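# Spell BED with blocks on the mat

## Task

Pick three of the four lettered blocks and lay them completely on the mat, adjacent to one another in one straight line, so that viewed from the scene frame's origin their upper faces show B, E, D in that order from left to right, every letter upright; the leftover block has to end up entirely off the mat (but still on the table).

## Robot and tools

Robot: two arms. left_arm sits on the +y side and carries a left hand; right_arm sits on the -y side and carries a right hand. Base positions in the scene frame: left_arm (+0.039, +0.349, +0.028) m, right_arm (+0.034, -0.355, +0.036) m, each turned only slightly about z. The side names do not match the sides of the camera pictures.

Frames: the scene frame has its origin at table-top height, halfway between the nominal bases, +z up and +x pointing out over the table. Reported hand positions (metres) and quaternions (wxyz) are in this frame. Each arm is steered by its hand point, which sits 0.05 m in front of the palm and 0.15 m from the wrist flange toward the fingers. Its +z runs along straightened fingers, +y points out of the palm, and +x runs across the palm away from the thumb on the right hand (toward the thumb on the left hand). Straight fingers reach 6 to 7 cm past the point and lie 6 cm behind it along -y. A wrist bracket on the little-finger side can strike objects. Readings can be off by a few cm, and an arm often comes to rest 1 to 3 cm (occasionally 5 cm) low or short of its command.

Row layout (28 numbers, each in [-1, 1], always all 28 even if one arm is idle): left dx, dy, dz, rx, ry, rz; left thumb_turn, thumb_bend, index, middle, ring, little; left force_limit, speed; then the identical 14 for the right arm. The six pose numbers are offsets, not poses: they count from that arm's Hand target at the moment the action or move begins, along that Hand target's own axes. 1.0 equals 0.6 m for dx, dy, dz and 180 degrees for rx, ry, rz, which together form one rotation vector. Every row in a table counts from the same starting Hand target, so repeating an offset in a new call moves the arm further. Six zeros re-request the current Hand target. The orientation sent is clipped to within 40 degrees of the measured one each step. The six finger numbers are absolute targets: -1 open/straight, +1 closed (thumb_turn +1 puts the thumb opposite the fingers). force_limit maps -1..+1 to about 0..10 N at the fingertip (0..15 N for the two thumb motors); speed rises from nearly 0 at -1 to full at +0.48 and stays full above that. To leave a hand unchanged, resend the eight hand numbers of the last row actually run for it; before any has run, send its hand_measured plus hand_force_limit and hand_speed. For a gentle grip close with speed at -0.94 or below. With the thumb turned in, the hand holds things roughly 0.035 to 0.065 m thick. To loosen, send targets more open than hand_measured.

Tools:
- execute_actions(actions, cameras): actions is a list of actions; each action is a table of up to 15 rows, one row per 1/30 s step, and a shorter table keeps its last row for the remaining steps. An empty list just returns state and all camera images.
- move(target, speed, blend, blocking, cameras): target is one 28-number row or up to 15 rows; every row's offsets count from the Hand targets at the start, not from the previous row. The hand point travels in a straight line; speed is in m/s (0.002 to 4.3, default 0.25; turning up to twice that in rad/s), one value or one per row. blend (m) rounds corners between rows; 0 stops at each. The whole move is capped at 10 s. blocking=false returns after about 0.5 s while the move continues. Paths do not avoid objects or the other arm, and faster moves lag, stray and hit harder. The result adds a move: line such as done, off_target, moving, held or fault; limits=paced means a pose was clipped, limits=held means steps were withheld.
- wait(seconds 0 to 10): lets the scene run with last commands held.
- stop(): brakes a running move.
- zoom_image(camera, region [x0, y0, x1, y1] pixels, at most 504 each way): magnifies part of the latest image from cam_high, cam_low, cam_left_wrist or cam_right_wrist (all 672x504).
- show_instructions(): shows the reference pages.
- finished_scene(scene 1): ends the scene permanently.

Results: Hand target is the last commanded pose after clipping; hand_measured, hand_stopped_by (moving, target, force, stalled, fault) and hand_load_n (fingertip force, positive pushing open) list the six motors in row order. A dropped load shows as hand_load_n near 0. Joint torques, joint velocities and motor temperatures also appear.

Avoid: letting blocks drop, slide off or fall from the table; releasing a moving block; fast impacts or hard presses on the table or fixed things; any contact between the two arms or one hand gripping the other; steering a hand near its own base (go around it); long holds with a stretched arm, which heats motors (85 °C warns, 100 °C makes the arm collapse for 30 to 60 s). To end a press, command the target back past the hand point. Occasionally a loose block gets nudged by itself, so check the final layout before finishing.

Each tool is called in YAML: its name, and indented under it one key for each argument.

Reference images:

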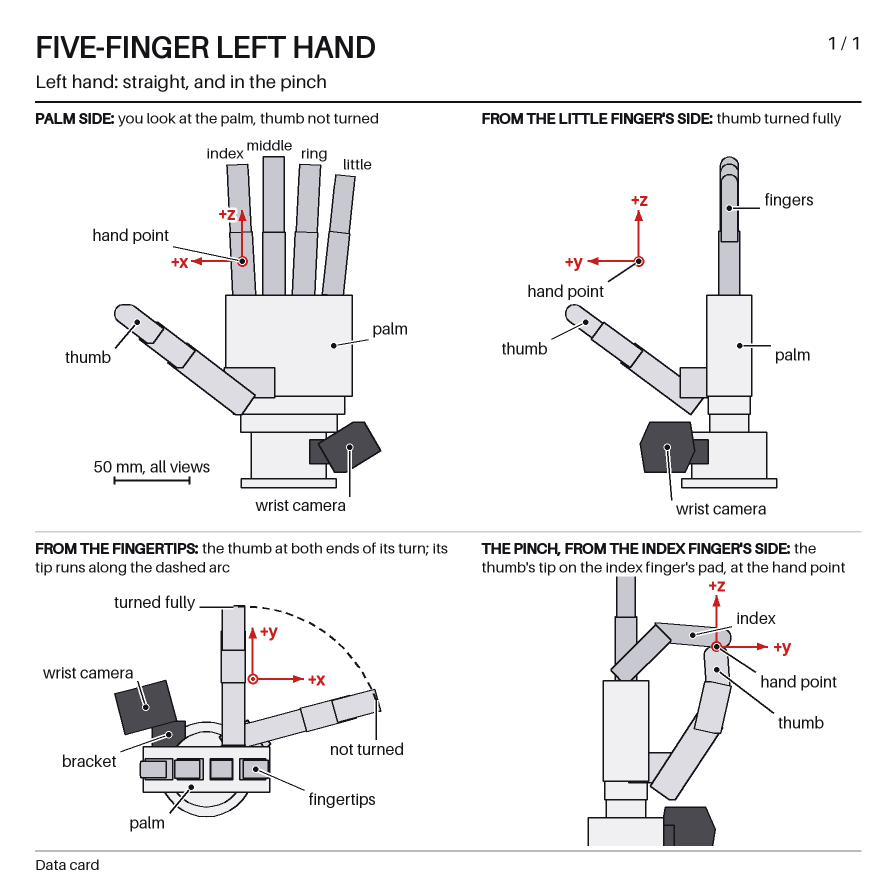

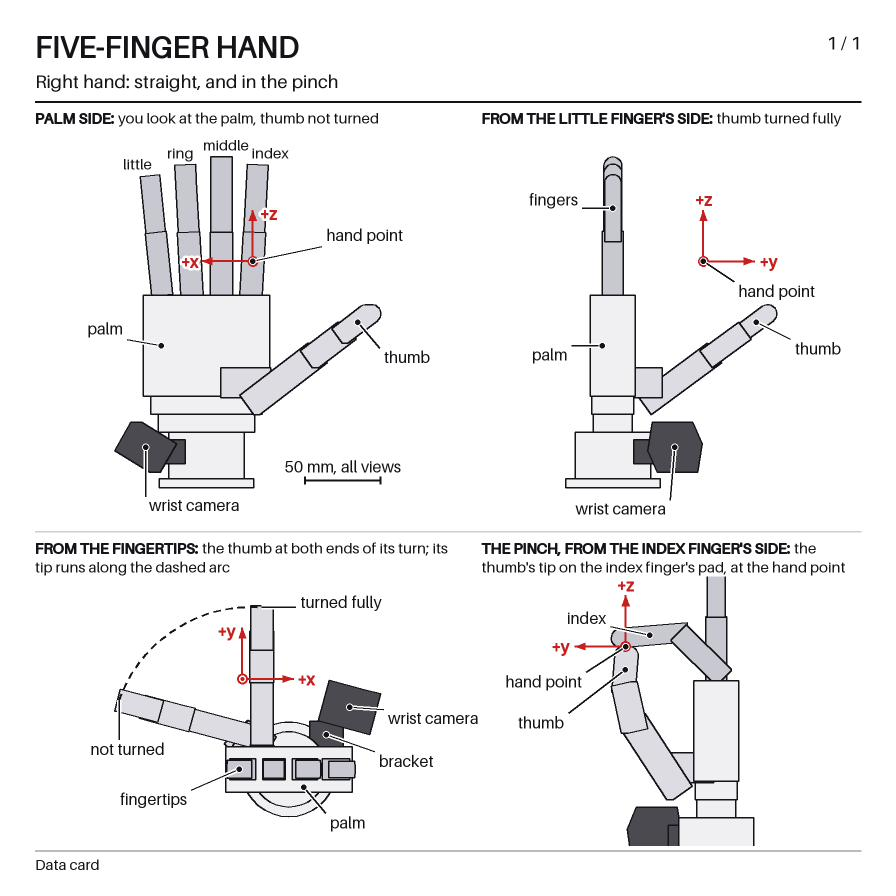

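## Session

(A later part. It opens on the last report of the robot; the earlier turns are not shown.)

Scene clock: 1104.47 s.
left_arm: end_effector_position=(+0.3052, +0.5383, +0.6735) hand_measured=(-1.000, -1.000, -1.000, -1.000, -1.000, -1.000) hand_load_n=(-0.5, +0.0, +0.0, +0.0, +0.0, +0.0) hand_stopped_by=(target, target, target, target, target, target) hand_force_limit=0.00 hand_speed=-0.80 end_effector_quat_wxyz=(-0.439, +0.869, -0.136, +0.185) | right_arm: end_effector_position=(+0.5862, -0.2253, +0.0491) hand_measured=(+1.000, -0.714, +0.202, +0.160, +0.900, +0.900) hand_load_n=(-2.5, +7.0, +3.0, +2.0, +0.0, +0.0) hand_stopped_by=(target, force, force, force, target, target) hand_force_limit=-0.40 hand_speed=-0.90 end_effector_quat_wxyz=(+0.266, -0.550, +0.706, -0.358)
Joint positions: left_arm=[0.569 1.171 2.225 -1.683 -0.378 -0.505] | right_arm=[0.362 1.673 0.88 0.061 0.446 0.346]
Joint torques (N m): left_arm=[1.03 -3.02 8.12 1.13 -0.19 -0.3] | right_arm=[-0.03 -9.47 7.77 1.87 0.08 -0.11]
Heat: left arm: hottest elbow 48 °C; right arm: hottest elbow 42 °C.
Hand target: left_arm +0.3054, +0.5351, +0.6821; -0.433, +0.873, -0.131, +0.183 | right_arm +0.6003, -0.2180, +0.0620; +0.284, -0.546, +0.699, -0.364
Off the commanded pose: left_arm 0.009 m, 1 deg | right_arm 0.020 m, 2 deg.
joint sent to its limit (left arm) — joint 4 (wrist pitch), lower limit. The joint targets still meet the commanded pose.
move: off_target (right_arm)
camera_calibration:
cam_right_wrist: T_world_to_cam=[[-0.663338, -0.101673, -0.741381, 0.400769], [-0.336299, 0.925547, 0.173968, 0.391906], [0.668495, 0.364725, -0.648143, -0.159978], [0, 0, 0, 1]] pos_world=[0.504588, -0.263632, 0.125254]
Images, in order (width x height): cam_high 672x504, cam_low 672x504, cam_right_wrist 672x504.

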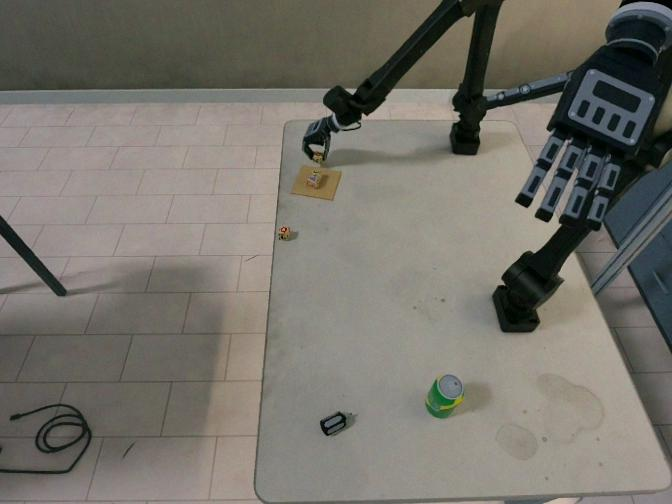

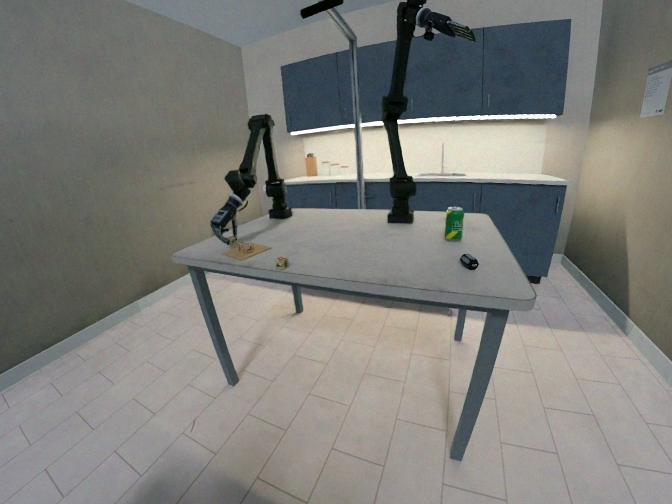

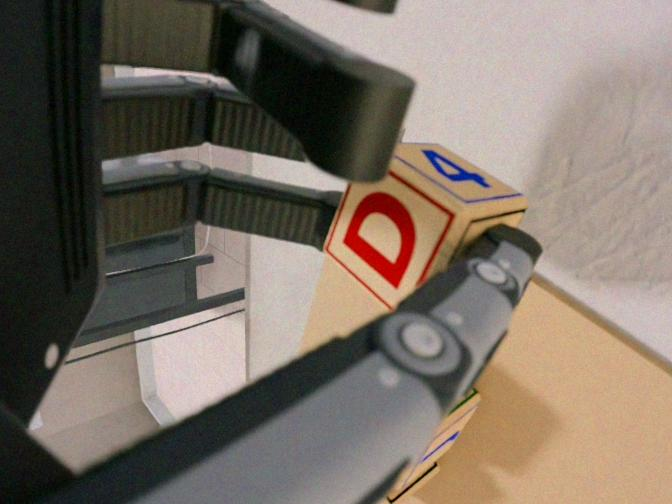

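move:
  target:
    - [0,0,0,0,0,0,-1,-1,-1,-1,-1,-1,0,-0.8,0.0016,0.0365,0.0176,0,0,0,1,-0.5,0.22,0.22,0.9,0.9,-0.4,-0.9]
    - [0,0,0,0,0,0,-1,-1,-1,-1,-1,-1,0,-0.8,-0.0651,0.0371,0.0168,0,0,0,1,-0.5,0.22,0.22,0.9,0.9,-0.4,-0.9]
  speed: [0.08,0.06]
  cameras: ["cam_right_wrist", "cam_low", "cam_high"]

zoom_image:
  camera: "cam_high"
  region: [280, 130, 360, 210]

zoom_image:
  camera: "cam_low"
  region: [205, 200, 285, 275]

Scene clock: 1124.93 s.
left_arm: end_effector_position=(+0.3052, +0.5383, +0.6735) hand_measured=(-1.000, -1.000, -1.000, -1.000, -1.000, -1.000) hand_load_n=(+0.0, +0.0, +0.0, +0.0, +0.0, +0.0) hand_stopped_by=(target, target, target, target, target, target) hand_force_limit=0.00 hand_speed=-0.80 end_effector_quat_wxyz=(-0.439, +0.869, -0.136, +0.185) | right_arm: end_effector_position=(+0.5910, -0.1900, +0.0322) hand_measured=(+1.000, -0.714, +0.202, +0.160, +0.900, +0.900) hand_load_n=(-1.5, +6.0, +2.0, +3.0, +0.0, +0.0) hand_stopped_by=(target, force, force, force, target, target) hand_force_limit=-0.40 hand_speed=-0.90 end_effector_quat_wxyz=(+0.275, -0.551, +0.698, -0.366)
Joint positions: left_arm=[0.569 1.171 2.225 -1.683 -0.378 -0.505] | right_arm=[0.433 1.741 0.899 0.118 0.499 0.377]
Joint torques (N m): left_arm=[0.91 -3.08 8.05 1.16 -0.19 -0.29] | right_arm=[0.32 -8.76 9.05 0.59 0.24 0.12]
Heat: left arm: hottest elbow 48 °C; right arm: hottest elbow 42 °C.
Hand target: left_arm +0.3054, +0.5351, +0.6821; -0.433, +0.873, -0.131, +0.183 | right_arm +0.6053, -0.1788, +0.0380; +0.284, -0.546, +0.699, -0.364
Off the commanded pose: left_arm 0.009 m, 1 deg | right_arm 0.019 m, 1 deg.
joint sent to its limit (left arm) — joint 4 (wrist pitch), lower limit. The joint targets still meet the commanded pose.
move: off_target (right_arm)
camera_calibration:
cam_right_wrist: T_world_to_cam=[[-0.64242, -0.11564, -0.757577, 0.380479], [-0.353178, 0.921988, 0.158755, 0.373594], [0.680119, 0.369547, -0.633145, -0.193435], [0, 0, 0, 1]] pos_world=[0.507931, -0.228967, 0.106459]
Images, in order (width x height): cam_high 672x504, cam_low 672x504, cam_right_wrist 672x504.

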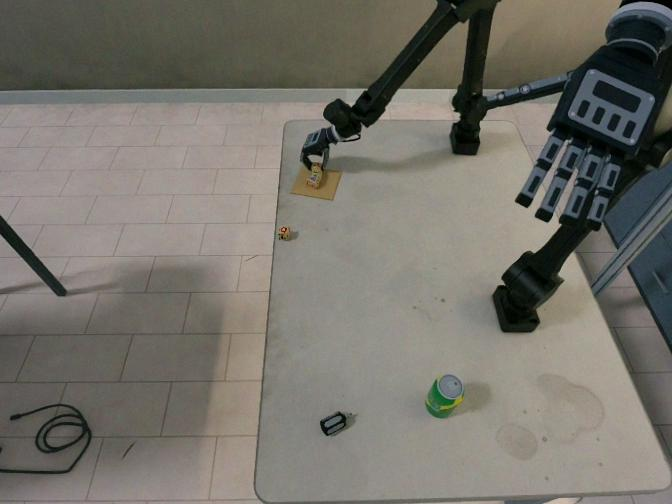

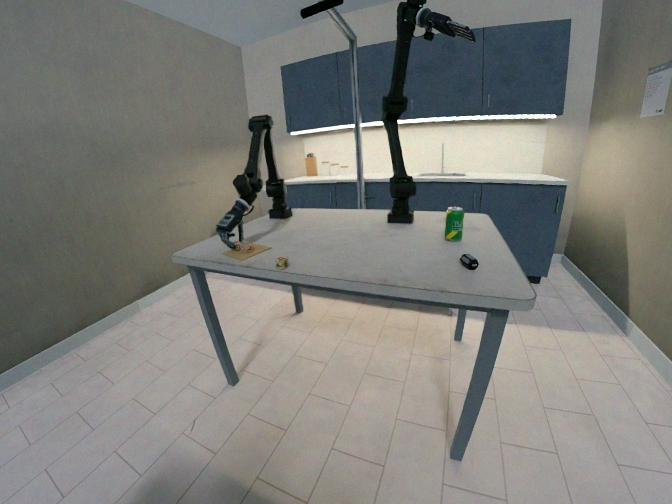

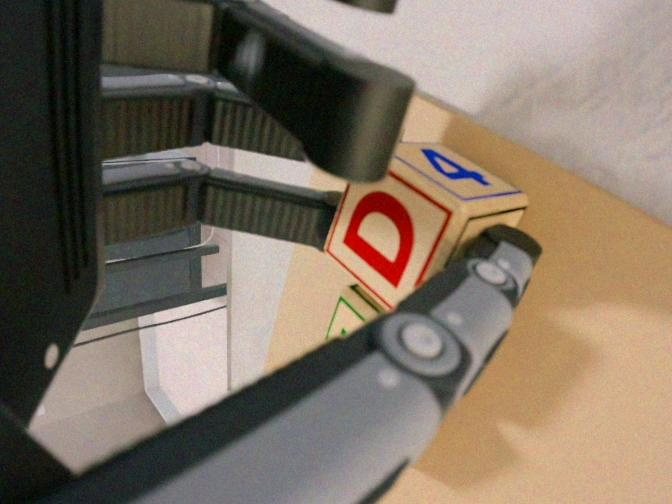

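Scaled by 6.300 from the camera's 672x504 image, which has a finer 960x720 frame.

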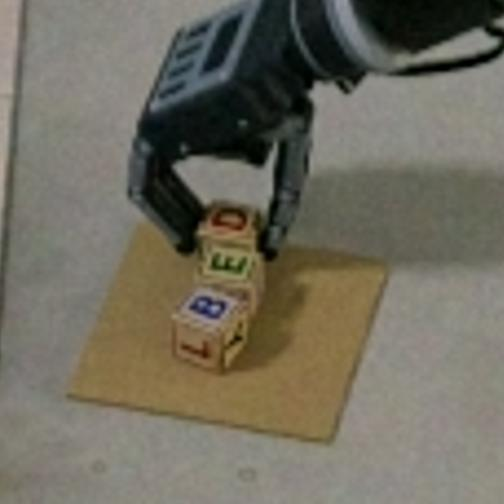

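Scaled by 6.300 from the camera's 672x504 image, which has a finer 960x720 frame.

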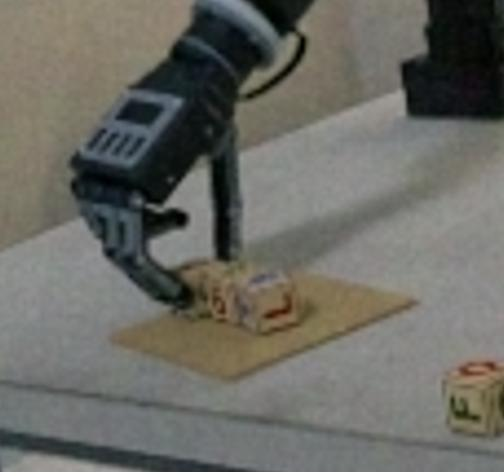

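zoom_image:
  camera: "cam_right_wrist"
  region: [290, 100, 560, 350]

Scaled by 1.867 from the camera's 672x504 image, which has a finer 960x720 frame.

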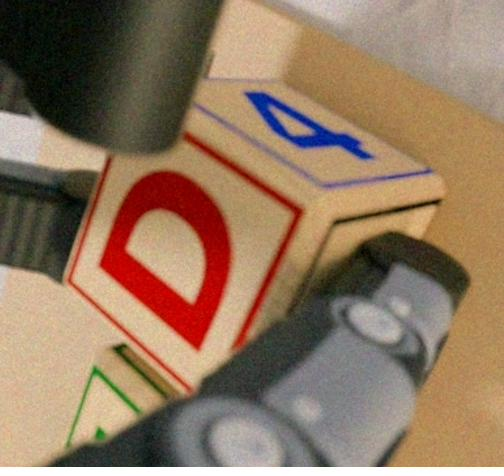

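move:
  target:
    - [0,0,0,0,0,0,-1,-1,-1,-1,-1,-1,0,-0.8,-0.0075,0.007,-0.01,0,0,0,1,-0.5,0.22,0.22,0.9,0.9,-0.4,-0.9]
    - [0,0,0,0,0,0,-1,-1,-1,-1,-1,-1,0,-0.8,-0.0075,0.0233,0.0015,0,0,0,1,-0.5,0.22,0.22,0.9,0.9,-0.4,-0.9]
  speed: [0.06,0.05]
  cameras: ["cam_right_wrist", "cam_high"]

zoom_image:
  camera: "cam_high"
  region: [290, 140, 350, 200]

zoom_image:
  camera: "cam_right_wrist"
  region: [290, 100, 560, 350]

Scene clock: 1151.40 s.
left_arm: end_effector_position=(+0.3052, +0.5383, +0.6735) hand_measured=(-1.000, -1.000, -1.000, -1.000, -1.000, -1.000) hand_load_n=(+0.0, +0.0, +0.0, +0.0, +0.0, +0.0) hand_stopped_by=(target, target, target, target, target, target) hand_force_limit=0.00 hand_speed=-0.80 end_effector_quat_wxyz=(-0.439, +0.869, -0.136, +0.185) | right_arm: end_effector_position=(+0.5894, -0.1840, +0.0309) hand_measured=(+1.000, -0.714, +0.202, +0.160, +0.900, +0.900) hand_load_n=(-1.0, +7.0, +1.5, +2.5, +0.0, +0.0) hand_stopped_by=(target, force, force, force, target, target) hand_force_limit=-0.40 hand_speed=-0.90 end_effector_quat_wxyz=(+0.276, -0.548, +0.699, -0.367)
Joint positions: left_arm=[0.569 1.171 2.225 -1.683 -0.378 -0.505] | right_arm=[0.448 1.745 0.899 0.119 0.514 0.392]
Joint torques (N m): left_arm=[1.03 -2.96 8.08 1.1 -0.19 -0.29] | right_arm=[0.5 -7.77 7.88 1.57 0.18 0.11]
Heat: left arm: hottest elbow 49 °C; right arm: hottest elbow 44 °C.
Hand target: left_arm +0.3054, +0.5351, +0.6821; -0.433, +0.873, -0.131, +0.183 | right_arm +0.5993, -0.1728, +0.0261; +0.284, -0.546, +0.699, -0.364
Off the commanded pose: left_arm 0.009 m, 1 deg | right_arm 0.016 m, 1 deg.
joint sent to its limit (left arm) — joint 4 (wrist pitch), lower limit. The joint targets still meet the commanded pose.
move: off_target (right_arm)
camera_calibration:
cam_right_wrist: T_world_to_cam=[[-0.639737, -0.110402, -0.760624, 0.378662], [-0.348931, 0.923487, 0.159434, 0.365409], [0.684824, 0.367401, -0.629311, -0.198673], [0, 0, 0, 1]] pos_world=[0.505803, -0.222652, 0.104734]
Images, in order (width x height): cam_high 672x504, cam_right_wrist 672x504.

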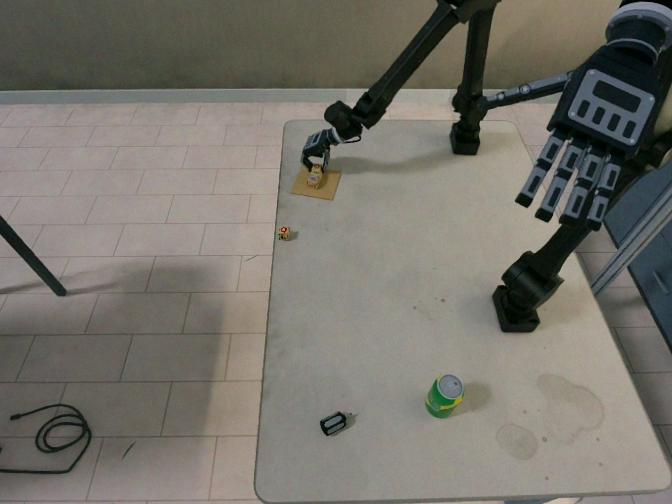

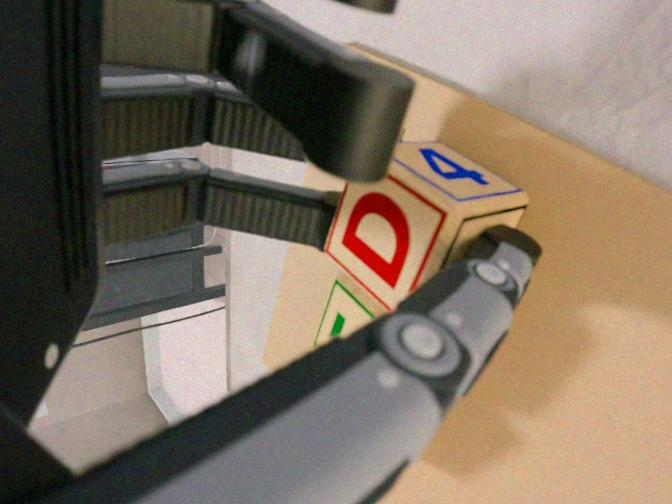

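Scaled by 8.400 from the camera's 672x504 image, which has a finer 960x720 frame.

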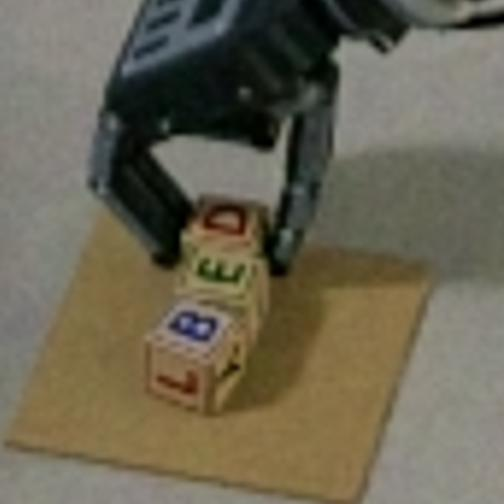

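Scaled by 1.867 from the camera's 672x504 image, which has a finer 960x720 frame.

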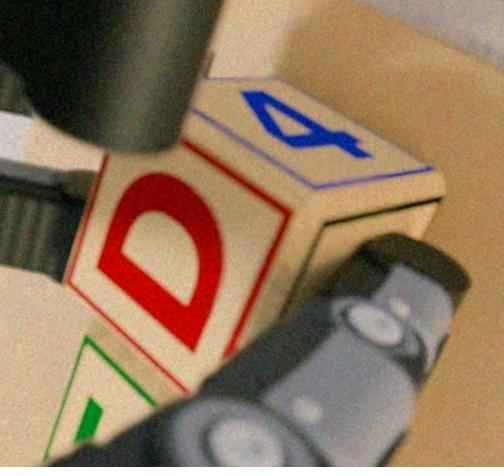

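move:
  target:
    - [0,0,0,0,0,0,-1,-1,-1,-1,-1,-1,0,-0.8,0,0,0,0,0,0,1,-0.9,0.0,0.0,0.9,0.9,-0.4,-0.6]
    - [0,0,0,0,0,0,-1,-1,-1,-1,-1,-1,0,-0.8,0,-0.1229,-0.086,0,0,0,1,-0.9,0.0,0.0,0.9,0.9,-0.4,-0.6]
    - [0,0,0,0,0,0,-1,-1,-1,-1,-1,-1,0,-0.8,-0.031,-0.1642,-0.1545,0,0,0,1,-0.8,-0.15,-0.1,0.9,0.9,-0.4,-0.6]
  speed: [0.06,0.08,0.15]
  cameras: ["cam_right_wrist", "cam_high", "cam_low"]

zoom_image:
  camera: "cam_high"
  region: [290, 140, 350, 200]

zoom_image:
  camera: "cam_right_wrist"
  region: [380, 60, 672, 330]

Scene clock: 1174.97 s.
left_arm: end_effector_position=(+0.3052, +0.5383, +0.6735) hand_measured=(-1.000, -1.000, -1.000, -1.000, -1.000, -1.000) hand_load_n=(-0.5, +0.0, +0.0, +0.0, +0.0, +0.0) hand_stopped_by=(target, target, target, target, target, target) hand_force_limit=0.00 hand_speed=-0.80 end_effector_quat_wxyz=(-0.439, +0.869, -0.136, +0.185) | right_arm: end_effector_position=(+0.5697, -0.1573, +0.1379) hand_measured=(+1.000, -0.800, -0.150, -0.100, +0.900, +0.900) hand_load_n=(+0.0, +0.0, +0.0, +0.0, +0.0, +0.0) hand_stopped_by=(target, target, target, target, target, target) hand_force_limit=-0.40 hand_speed=-0.60 end_effector_quat_wxyz=(+0.268, -0.558, +0.698, -0.360)
Joint positions: left_arm=[0.569 1.171 2.225 -1.683 -0.378 -0.505] | right_arm=[0.514 1.537 1.009 -0.249 0.551 0.439]
Joint torques (N m): left_arm=[0.97 -3.08 8.08 1.13 -0.2 -0.29] | right_arm=[-0.32 -9.05 10.63 0.62 0.39 0.07]
Heat: left arm: hottest elbow 49 °C; right arm: hottest elbow 44 °C.
Hand target: left_arm +0.3054, +0.5351, +0.6821; -0.433, +0.873, -0.131, +0.183 | right_arm +0.5851, -0.1501, +0.1598; +0.284, -0.546, +0.699, -0.364
Off the commanded pose: left_arm 0.009 m, 1 deg | right_arm 0.028 m, 2 deg.
joint sent to its limit (left arm) — joint 4 (wrist pitch), lower limit. The joint targets still meet the commanded pose.
move: off_target (right_arm); target 3's new numbers were sent with right_arm's hand 0.028 m and 2 deg from that target
camera_calibration:
cam_right_wrist: T_world_to_cam=[[-0.657876, -0.122922, -0.743027, 0.456312], [-0.355204, 0.92061, 0.162198, 0.319539], [0.664101, 0.370632, -0.649309, -0.112519], [0, 0, 0, 1]] pos_world=[0.488422, -0.196377, 0.214164]
Images, in order (width x height): cam_high 672x504, cam_low 672x504, cam_right_wrist 672x504.

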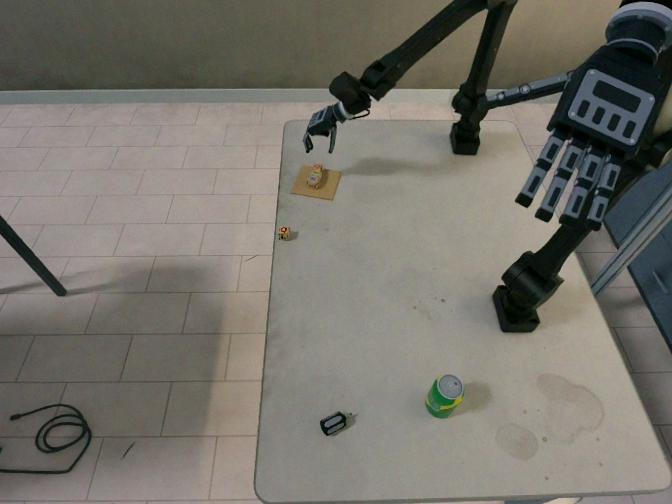

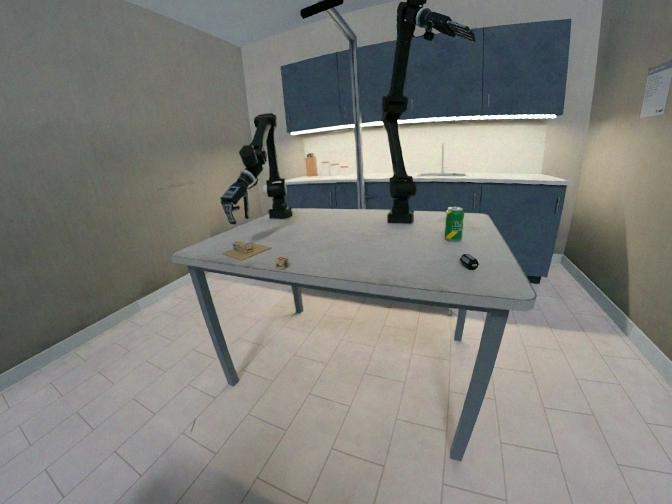

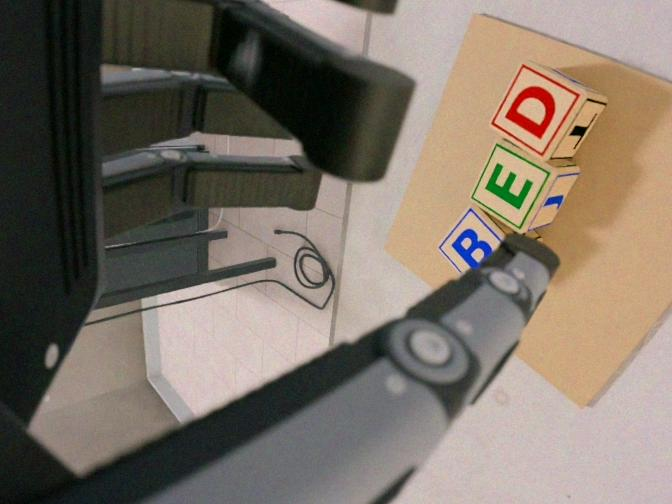

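Scaled by 8.400 from the camera's 672x504 image, which has a finer 960x720 frame.

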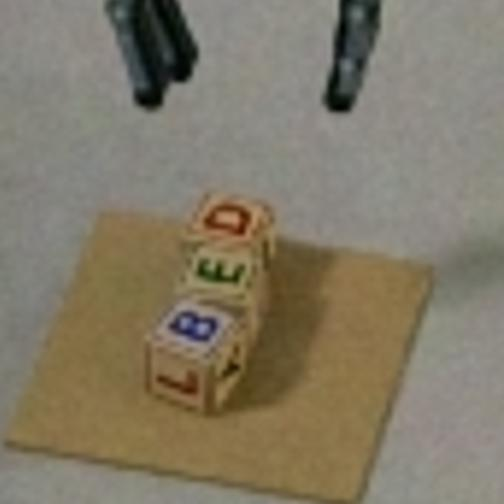

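Scaled by 1.726 from the camera's 672x504 image, which has a finer 960x720 frame.

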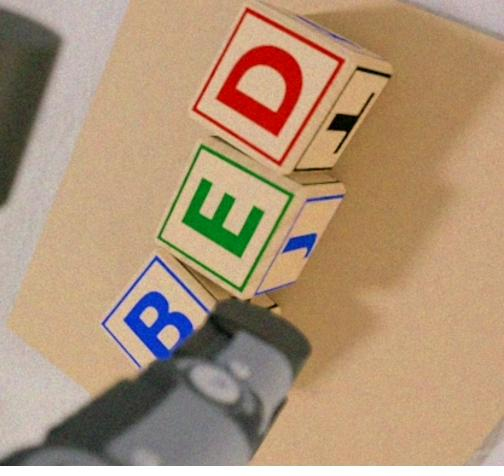

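move:
  target: [0,0,0,0,0,0,-1,-1,-1,-1,-1,-1,0,-0.8,-0.0792,0.1037,0.1012,0,0,0,1,-0.85,-0.2,-0.2,0.9,0.9,-0.4,-0.6]
  speed: 0.1
  cameras: ["cam_right_wrist", "cam_high"]

zoom_image:
  camera: "cam_right_wrist"
  region: [300, 40, 580, 300]

Scene clock: 1213.40 s.
left_arm: end_effector_position=(+0.3052, +0.5383, +0.6735) hand_measured=(-1.000, -1.000, -1.000, -1.000, -1.000, -1.000) hand_load_n=(-0.5, -0.5, +0.0, +0.0, +0.0, +0.0) hand_stopped_by=(target, target, target, target, target, target) hand_force_limit=0.00 hand_speed=-0.80 end_effector_quat_wxyz=(-0.439, +0.869, -0.136, +0.185) | right_arm: end_effector_position=(+0.5855, -0.1246, +0.0511) hand_measured=(+1.000, -0.850, -0.200, -0.200, +0.900, +0.900) hand_load_n=(+0.0, -0.5, +0.0, +0.0, +0.0, +0.0) hand_stopped_by=(target, target, target, target, target, target) hand_force_limit=-0.40 hand_speed=-0.60 end_effector_quat_wxyz=(+0.253, -0.563, +0.700, -0.359)
Joint positions: left_arm=[0.569 1.171 2.225 -1.683 -0.378 -0.505] | right_arm=[0.561 1.754 1.032 -0.109 0.589 0.483]
Joint torques (N m): left_arm=[0.85 -2.9 8.03 1.13 -0.18 -0.29] | right_arm=[0.21 -10.58 10.06 1.7 0.44 0.06]
Heat: left arm: hottest elbow 49 °C; right arm: hottest elbow 44 °C.
Hand target: left_arm +0.3054, +0.5351, +0.6821; -0.433, +0.873, -0.131, +0.183 | right_arm +0.6101, -0.1073, +0.0740; +0.284, -0.546, +0.699, -0.364
Off the commanded pose: left_arm 0.009 m, 1 deg | right_arm 0.038 m, 4 deg.
joint sent to its limit (left arm) — joint 4 (wrist pitch), lower limit. The joint targets still meet the commanded pose.
move: off_target (right_arm)
camera_calibration:
cam_right_wrist: T_world_to_cam=[[-0.678245, -0.13107, -0.723052, 0.416042], [-0.345718, 0.925182, 0.156584, 0.304485], [0.648431, 0.356174, -0.672813, -0.182998], [0, 0, 0, 1]] pos_world=[0.506106, -0.161994, 0.130019]
Images, in order (width x height): cam_high 672x504, cam_right_wrist 672x504.

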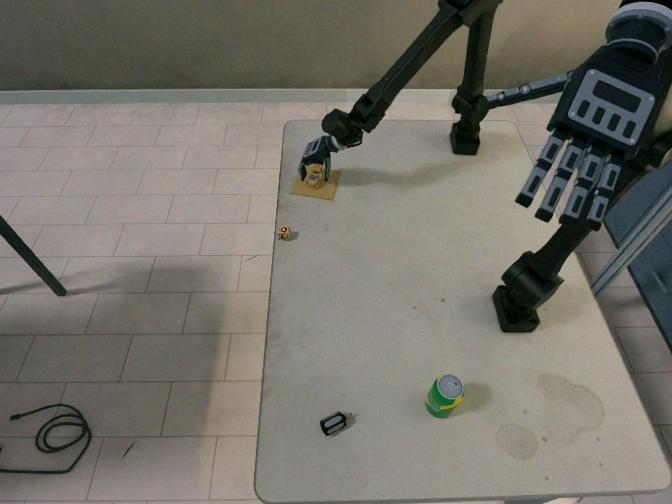

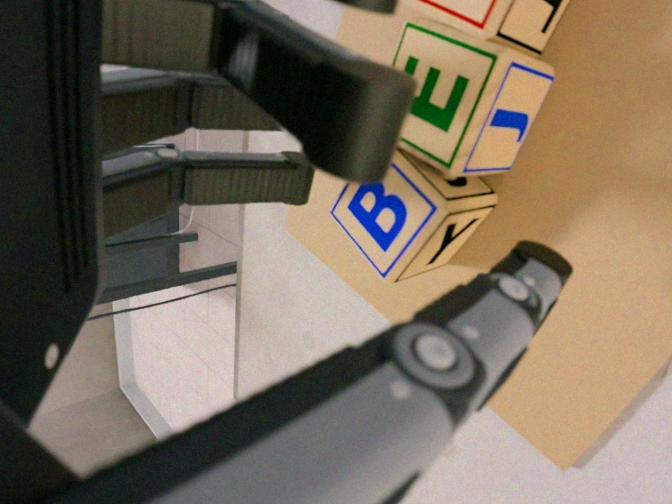

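Scaled by 1.800 from the camera's 672x504 image, which has a finer 960x720 frame.

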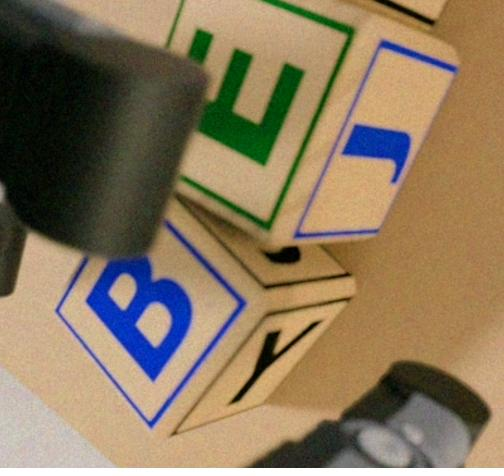

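move:
  target: [0,0,0,0,0,0,-1,-1,-1,-1,-1,-1,0,-0.8,-0.008,0.0267,0.0318,0,0,0,1,-0.85,-0.2,-0.2,0.9,0.9,-0.4,-0.6]
  speed: 0.06
  cameras: ["cam_right_wrist"]

zoom_image:
  camera: "cam_right_wrist"
  region: [280, 0, 560, 300]

Scene clock: 1223.40 s.
left_arm: end_effector_position=(+0.3052, +0.5383, +0.6735) hand_measured=(-1.000, -1.000, -1.000, -1.000, -1.000, -1.000) hand_load_n=(+0.0, +0.0, +0.0, +0.0, +0.0, +0.0) hand_stopped_by=(target, target, target, target, target, target) hand_force_limit=0.00 hand_speed=-0.80 end_effector_quat_wxyz=(-0.439, +0.869, -0.136, +0.185) | right_arm: end_effector_position=(+0.5932, -0.1204, +0.0293) hand_measured=(+1.000, -0.850, -0.200, -0.200, +0.900, +0.900) hand_load_n=(+0.0, +0.0, +0.0, +0.0, +0.0, +0.0) hand_stopped_by=(target, target, target, target, target, target) hand_force_limit=-0.40 hand_speed=-0.60 end_effector_quat_wxyz=(+0.255, -0.562, +0.700, -0.359)
Joint positions: left_arm=[0.569 1.171 2.225 -1.683 -0.378 -0.505] | right_arm=[0.561 1.813 1.041 -0.056 0.589 0.484]
Joint torques (N m): left_arm=[1.03 -3.02 8.09 1.17 -0.19 -0.3] | right_arm=[0.09 -10.99 9.77 1.65 0.39 0.05]
Heat: left arm: hottest elbow 49 °C; right arm: hottest elbow 44 °C.
Hand target: left_arm +0.3054, +0.5351, +0.6821; -0.433, +0.873, -0.131, +0.183 | right_arm +0.6176, -0.1041, +0.0501; +0.284, -0.546, +0.699, -0.364
Off the commanded pose: left_arm 0.009 m, 1 deg | right_arm 0.036 m, 4 deg.
joint sent to its limit (left arm) — joint 4 (wrist pitch), lower limit. The joint targets still meet the commanded pose.
move: off_target (right_arm)
camera_calibration:
cam_right_wrist: T_world_to_cam=[[-0.675559, -0.128855, -0.725959, 0.404955], [-0.345874, 0.924935, 0.157689, 0.30658], [0.651146, 0.357618, -0.669416, -0.205762], [0, 0, 0, 1]] pos_world=[0.51359, -0.157802, 0.107896]
Images, in order (width x height): cam_right_wrist 672x504.

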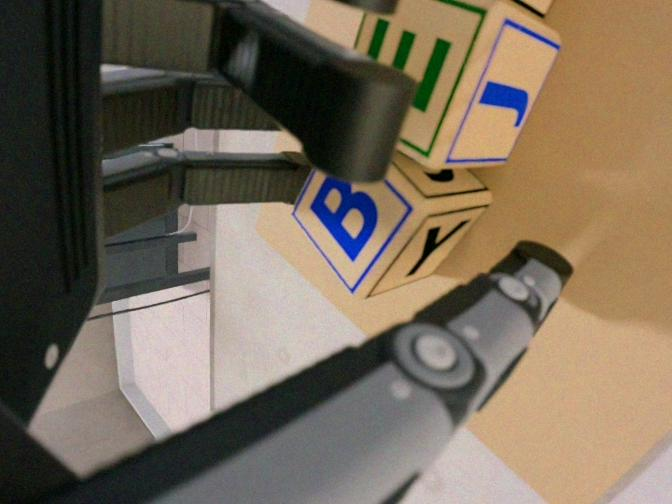

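Scaled by 1.680 from the camera's 672x504 image, which has a finer 960x720 frame.

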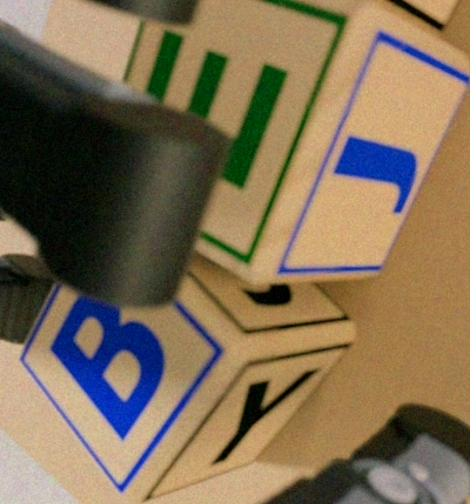

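move:
  target: [0,0,0,0,0,0,-1,-1,-1,-1,-1,-1,0,-0.8,0,0,0,0,0,0,1,-0.5,0.2,0.22,0.9,0.9,-0.5,-0.9]
  speed: 0.06
  cameras: ["cam_right_wrist"]

zoom_image:
  camera: "cam_right_wrist"
  region: [280, 0, 560, 300]

Scene clock: 1229.50 s.
left_arm: end_effector_position=(+0.3052, +0.5383, +0.6735) hand_measured=(-1.000, -1.000, -1.000, -1.000, -1.000, -1.000) hand_load_n=(-0.5, +0.0, +0.0, +0.0, +0.0, +0.0) hand_stopped_by=(target, target, target, target, target, target) hand_force_limit=0.00 hand_speed=-0.80 end_effector_quat_wxyz=(-0.439, +0.869, -0.136, +0.185) | right_arm: end_effector_position=(+0.5932, -0.1204, +0.0293) hand_measured=(+1.000, -0.686, +0.180, +0.124, +0.900, +0.900) hand_load_n=(-1.5, +4.0, +3.0, +0.0, +0.0, +0.0) hand_stopped_by=(target, force, force, force, target, target) hand_force_limit=-0.50 hand_speed=-0.90 end_effector_quat_wxyz=(+0.255, -0.562, +0.700, -0.359)
Joint positions: left_arm=[0.569 1.171 2.225 -1.683 -0.378 -0.505] | right_arm=[0.561 1.813 1.041 -0.056 0.589 0.484]
Joint torques (N m): left_arm=[0.97 -3.02 8.03 1.11 -0.19 -0.29] | right_arm=[0.15 -10.93 9.78 1.68 0.39 0.05]
Heat: left arm: hottest elbow 49 °C; right arm: hottest elbow 45 °C.
Hand target: left_arm +0.3054, +0.5351, +0.6821; -0.433, +0.873, -0.131, +0.183 | right_arm +0.6176, -0.1041, +0.0501; +0.284, -0.546, +0.699, -0.364
Off the commanded pose: left_arm 0.009 m, 1 deg | right_arm 0.036 m, 4 deg.
joint sent to its limit (left arm) — joint 4 (wrist pitch), lower limit. The joint targets still meet the commanded pose.
move: off_target (right_arm)
camera_calibration:
cam_right_wrist: T_world_to_cam=[[-0.675559, -0.128855, -0.725959, 0.404955], [-0.345874, 0.924935, 0.157689, 0.30658], [0.651146, 0.357618, -0.669416, -0.205762], [0, 0, 0, 1]] pos_world=[0.51359, -0.157802, 0.107896]
Images, in order (width x height): cam_right_wrist 672x504.

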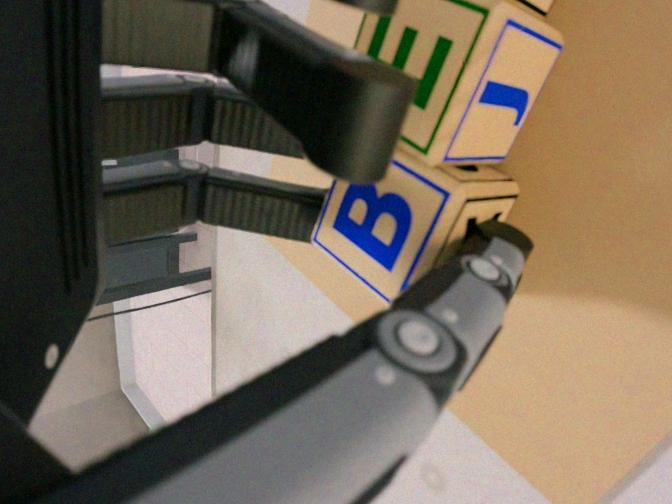

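Scaled by 1.680 from the camera's 672x504 image, which has a finer 960x720 frame.

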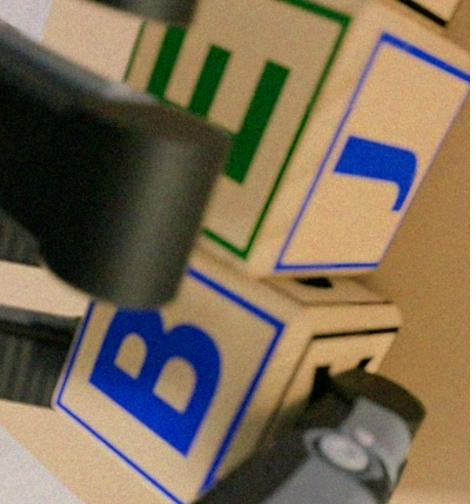

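move:
  target:
    - [0,0,0,0,0,0,-1,-1,-1,-1,-1,-1,0,-0.8,-0.0002,-0.0057,0.0082,0,0,0,1,-0.5,0.2,0.22,0.9,0.9,-0.5,-0.9]
    - [0,0,0,0,0,0,-1,-1,-1,-1,-1,-1,0,-0.8,-0.0002,-0.0057,0.0082,0,0,0,1,-0.9,-0.2,-0.25,0.9,0.9,-0.5,-0.6]
    - [0,0,0,0,0,0,-1,-1,-1,-1,-1,-1,0,-0.8,-0.0002,-0.0877,-0.0492,0,0,0,1,-0.9,-0.2,-0.25,0.9,0.9,-0.5,-0.6]
  speed: [0.05,0.06,0.08]
  cameras: ["cam_right_wrist", "cam_high"]

zoom_image:
  camera: "cam_right_wrist"
  region: [380, 0, 672, 270]

Scene clock: 1245.93 s.
left_arm: end_effector_position=(+0.3052, +0.5383, +0.6735) hand_measured=(-1.000, -1.000, -1.000, -1.000, -1.000, -1.000) hand_load_n=(+0.0, +0.0, +0.0, -0.5, +0.0, +0.0) hand_stopped_by=(target, target, target, target, target, target) hand_force_limit=0.00 hand_speed=-0.80 end_effector_quat_wxyz=(-0.439, +0.869, -0.136, +0.185) | right_arm: end_effector_position=(+0.6047, -0.1141, +0.0819) hand_measured=(+1.000, -0.900, -0.200, -0.250, +0.900, +0.900) hand_load_n=(+0.0, +0.0, +0.0, +0.0, +0.0, +0.0) hand_stopped_by=(target, target, target, target, target, target) hand_force_limit=-0.50 hand_speed=-0.60 end_effector_quat_wxyz=(+0.263, -0.558, +0.700, -0.361)
Joint positions: left_arm=[0.569 1.171 2.225 -1.683 -0.378 -0.505] | right_arm=[0.561 1.743 1.109 -0.175 0.589 0.484]
Joint torques (N m): left_arm=[1.03 -3.08 8.05 1.11 -0.19 -0.29] | right_arm=[-0.56 -12.04 10.41 0.55 0.19 -0.03]
Heat: left arm: hottest elbow 49 °C; right arm: hottest elbow 46 °C.
Hand target: left_arm +0.3054, +0.5351, +0.6821; -0.433, +0.873, -0.131, +0.183 | right_arm +0.6234, -0.1055, +0.1101; +0.284, -0.546, +0.699, -0.364
Off the commanded pose: left_arm 0.009 m, 1 deg | right_arm 0.035 m, 3 deg.
joint sent to its limit (left arm) — joint 4 (wrist pitch), lower limit. The joint targets still meet the commanded pose.
move: off_target (right_arm); target 2's new numbers were sent with right_arm's hand 0.032 m and 3 deg from that target
camera_calibration:
cam_right_wrist: T_world_to_cam=[[-0.664028, -0.12253, -0.7376, 0.44633], [-0.34837, 0.923566, 0.160199, 0.297594], [0.661593, 0.363334, -0.65596, -0.186949], [0, 0, 0, 1]] pos_world=[0.523733, -0.152233, 0.158908]
Images, in order (width x height): cam_high 672x504, cam_right_wrist 672x504.

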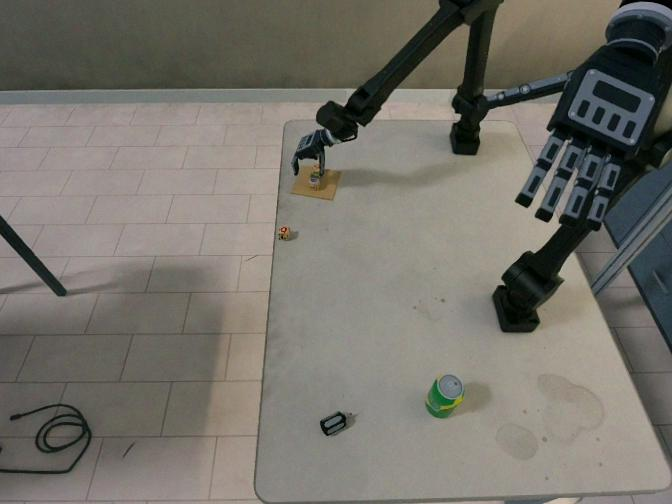

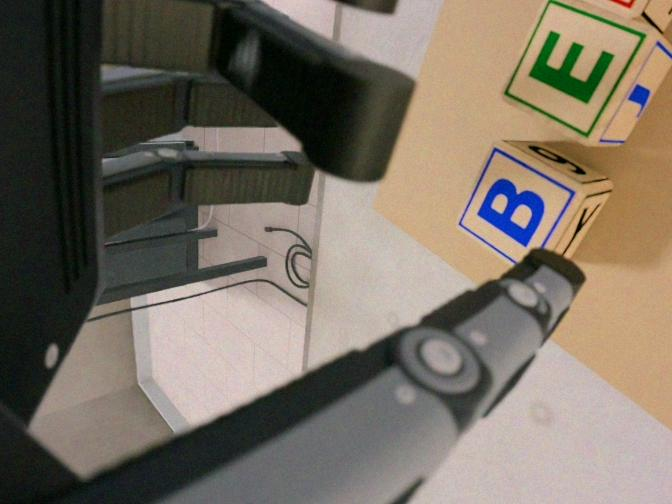

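Scaled by 1.726 from the camera's 672x504 image, which has a finer 960x720 frame.

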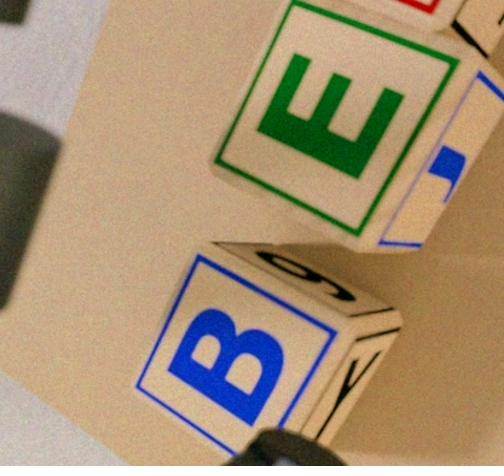

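move:
  target: [0,0,0,0,0,0,-1,-1,-1,-1,-1,-1,0,-0.8,0.0417,-0.092,-0.13,0,0,0,1,-0.9,-0.2,-0.25,0.9,0.9,-0.5,-0.6]
  speed: 0.2
  cameras: ["cam_right_wrist", "cam_high"]

zoom_image:
  camera: "cam_right_wrist"
  region: [420, 40, 620, 240]

zoom_image:
  camera: "cam_high"
  region: [290, 140, 350, 200]

Scene clock: 1274.53 s.
left_arm: end_effector_position=(+0.3052, +0.5383, +0.6735) hand_measured=(-1.000, -1.000, -1.000, -1.000, -1.000, -1.000) hand_load_n=(-0.5, +0.0, +0.0, -0.5, +0.0, +0.0) hand_stopped_by=(target, target, target, target, target, target) hand_force_limit=0.00 hand_speed=-0.80 end_effector_quat_wxyz=(-0.439, +0.869, -0.136, +0.185) | right_arm: end_effector_position=(+0.5720, -0.1320, +0.1782) hand_measured=(+1.000, -0.900, -0.200, -0.250, +0.900, +0.900) hand_load_n=(+0.0, +0.0, +0.0, +0.0, +0.0, +0.0) hand_stopped_by=(target, target, target, target, target, target) hand_force_limit=-0.50 hand_speed=-0.60 end_effector_quat_wxyz=(+0.268, -0.555, +0.700, -0.362)
Joint positions: left_arm=[0.569 1.171 2.225 -1.683 -0.378 -0.505] | right_arm=[0.561 1.522 1.112 -0.388 0.589 0.484]
Joint torques (N m): left_arm=[1.03 -2.9 8.05 1.13 -0.19 -0.29] | right_arm=[-0.03 -8.94 11.33 0.58 0.36 0.04]
Heat: left arm: hottest elbow 49 °C; right arm: hottest elbow 48 °C.
Hand target: left_arm +0.3054, +0.5351, +0.6821; -0.433, +0.873, -0.131, +0.183 | right_arm +0.5861, -0.1219, +0.1999; +0.284, -0.546, +0.699, -0.364
Off the commanded pose: left_arm 0.009 m, 1 deg | right_arm 0.028 m, 2 deg.
joint sent to its limit (left arm) — joint 4 (wrist pitch), lower limit. The joint targets still meet the commanded pose.
move: off_target (right_arm)
camera_calibration:
cam_right_wrist: T_world_to_cam=[[-0.656587, -0.118496, -0.744884, 0.491026], [-0.349999, 0.922683, 0.161731, 0.287866], [0.668127, 0.366899, -0.647295, -0.100495], [0, 0, 0, 1]] pos_world=[0.490297, -0.170553, 0.254151]
Images, in order (width x height): cam_high 672x504, cam_right_wrist 672x504.

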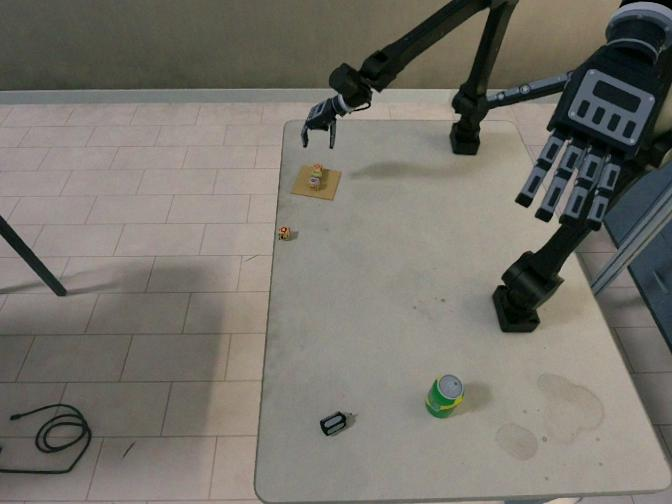

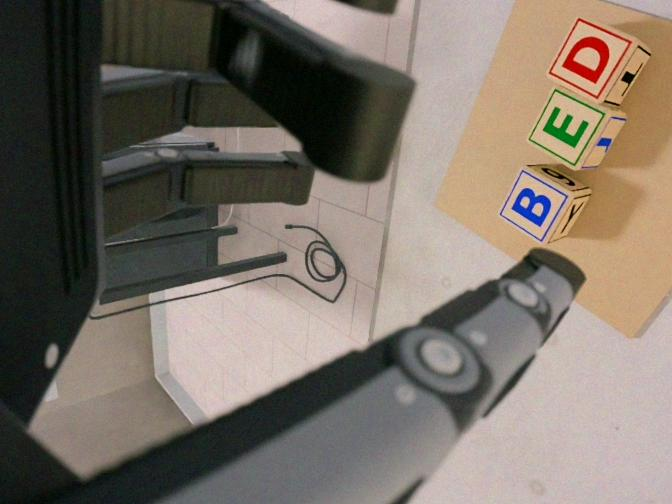

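Scaled by 2.520 from the camera's 672x504 image, which has a finer 960x720 frame.

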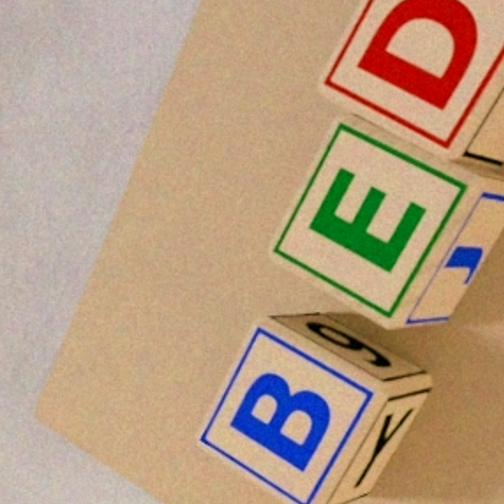

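Scaled by 8.400 from the camera's 672x504 image, which has a finer 960x720 frame.

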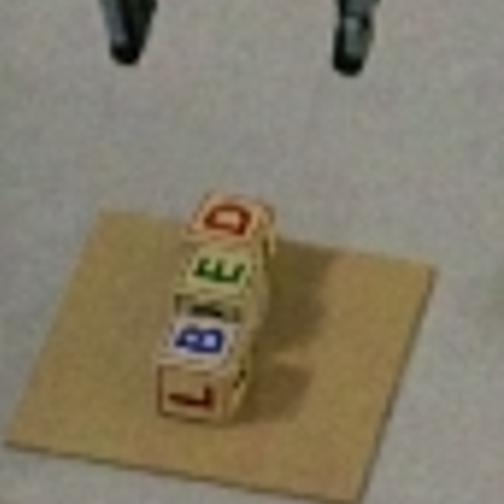

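zoom_image:
  camera: "cam_right_wrist"
  region: [500, 0, 672, 130]

Scaled by 2.930 from the camera's 672x504 image, which has a finer 960x720 frame.

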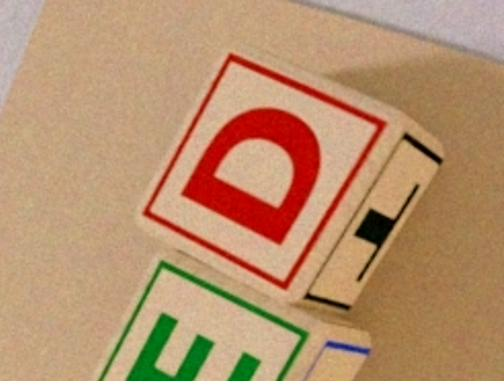

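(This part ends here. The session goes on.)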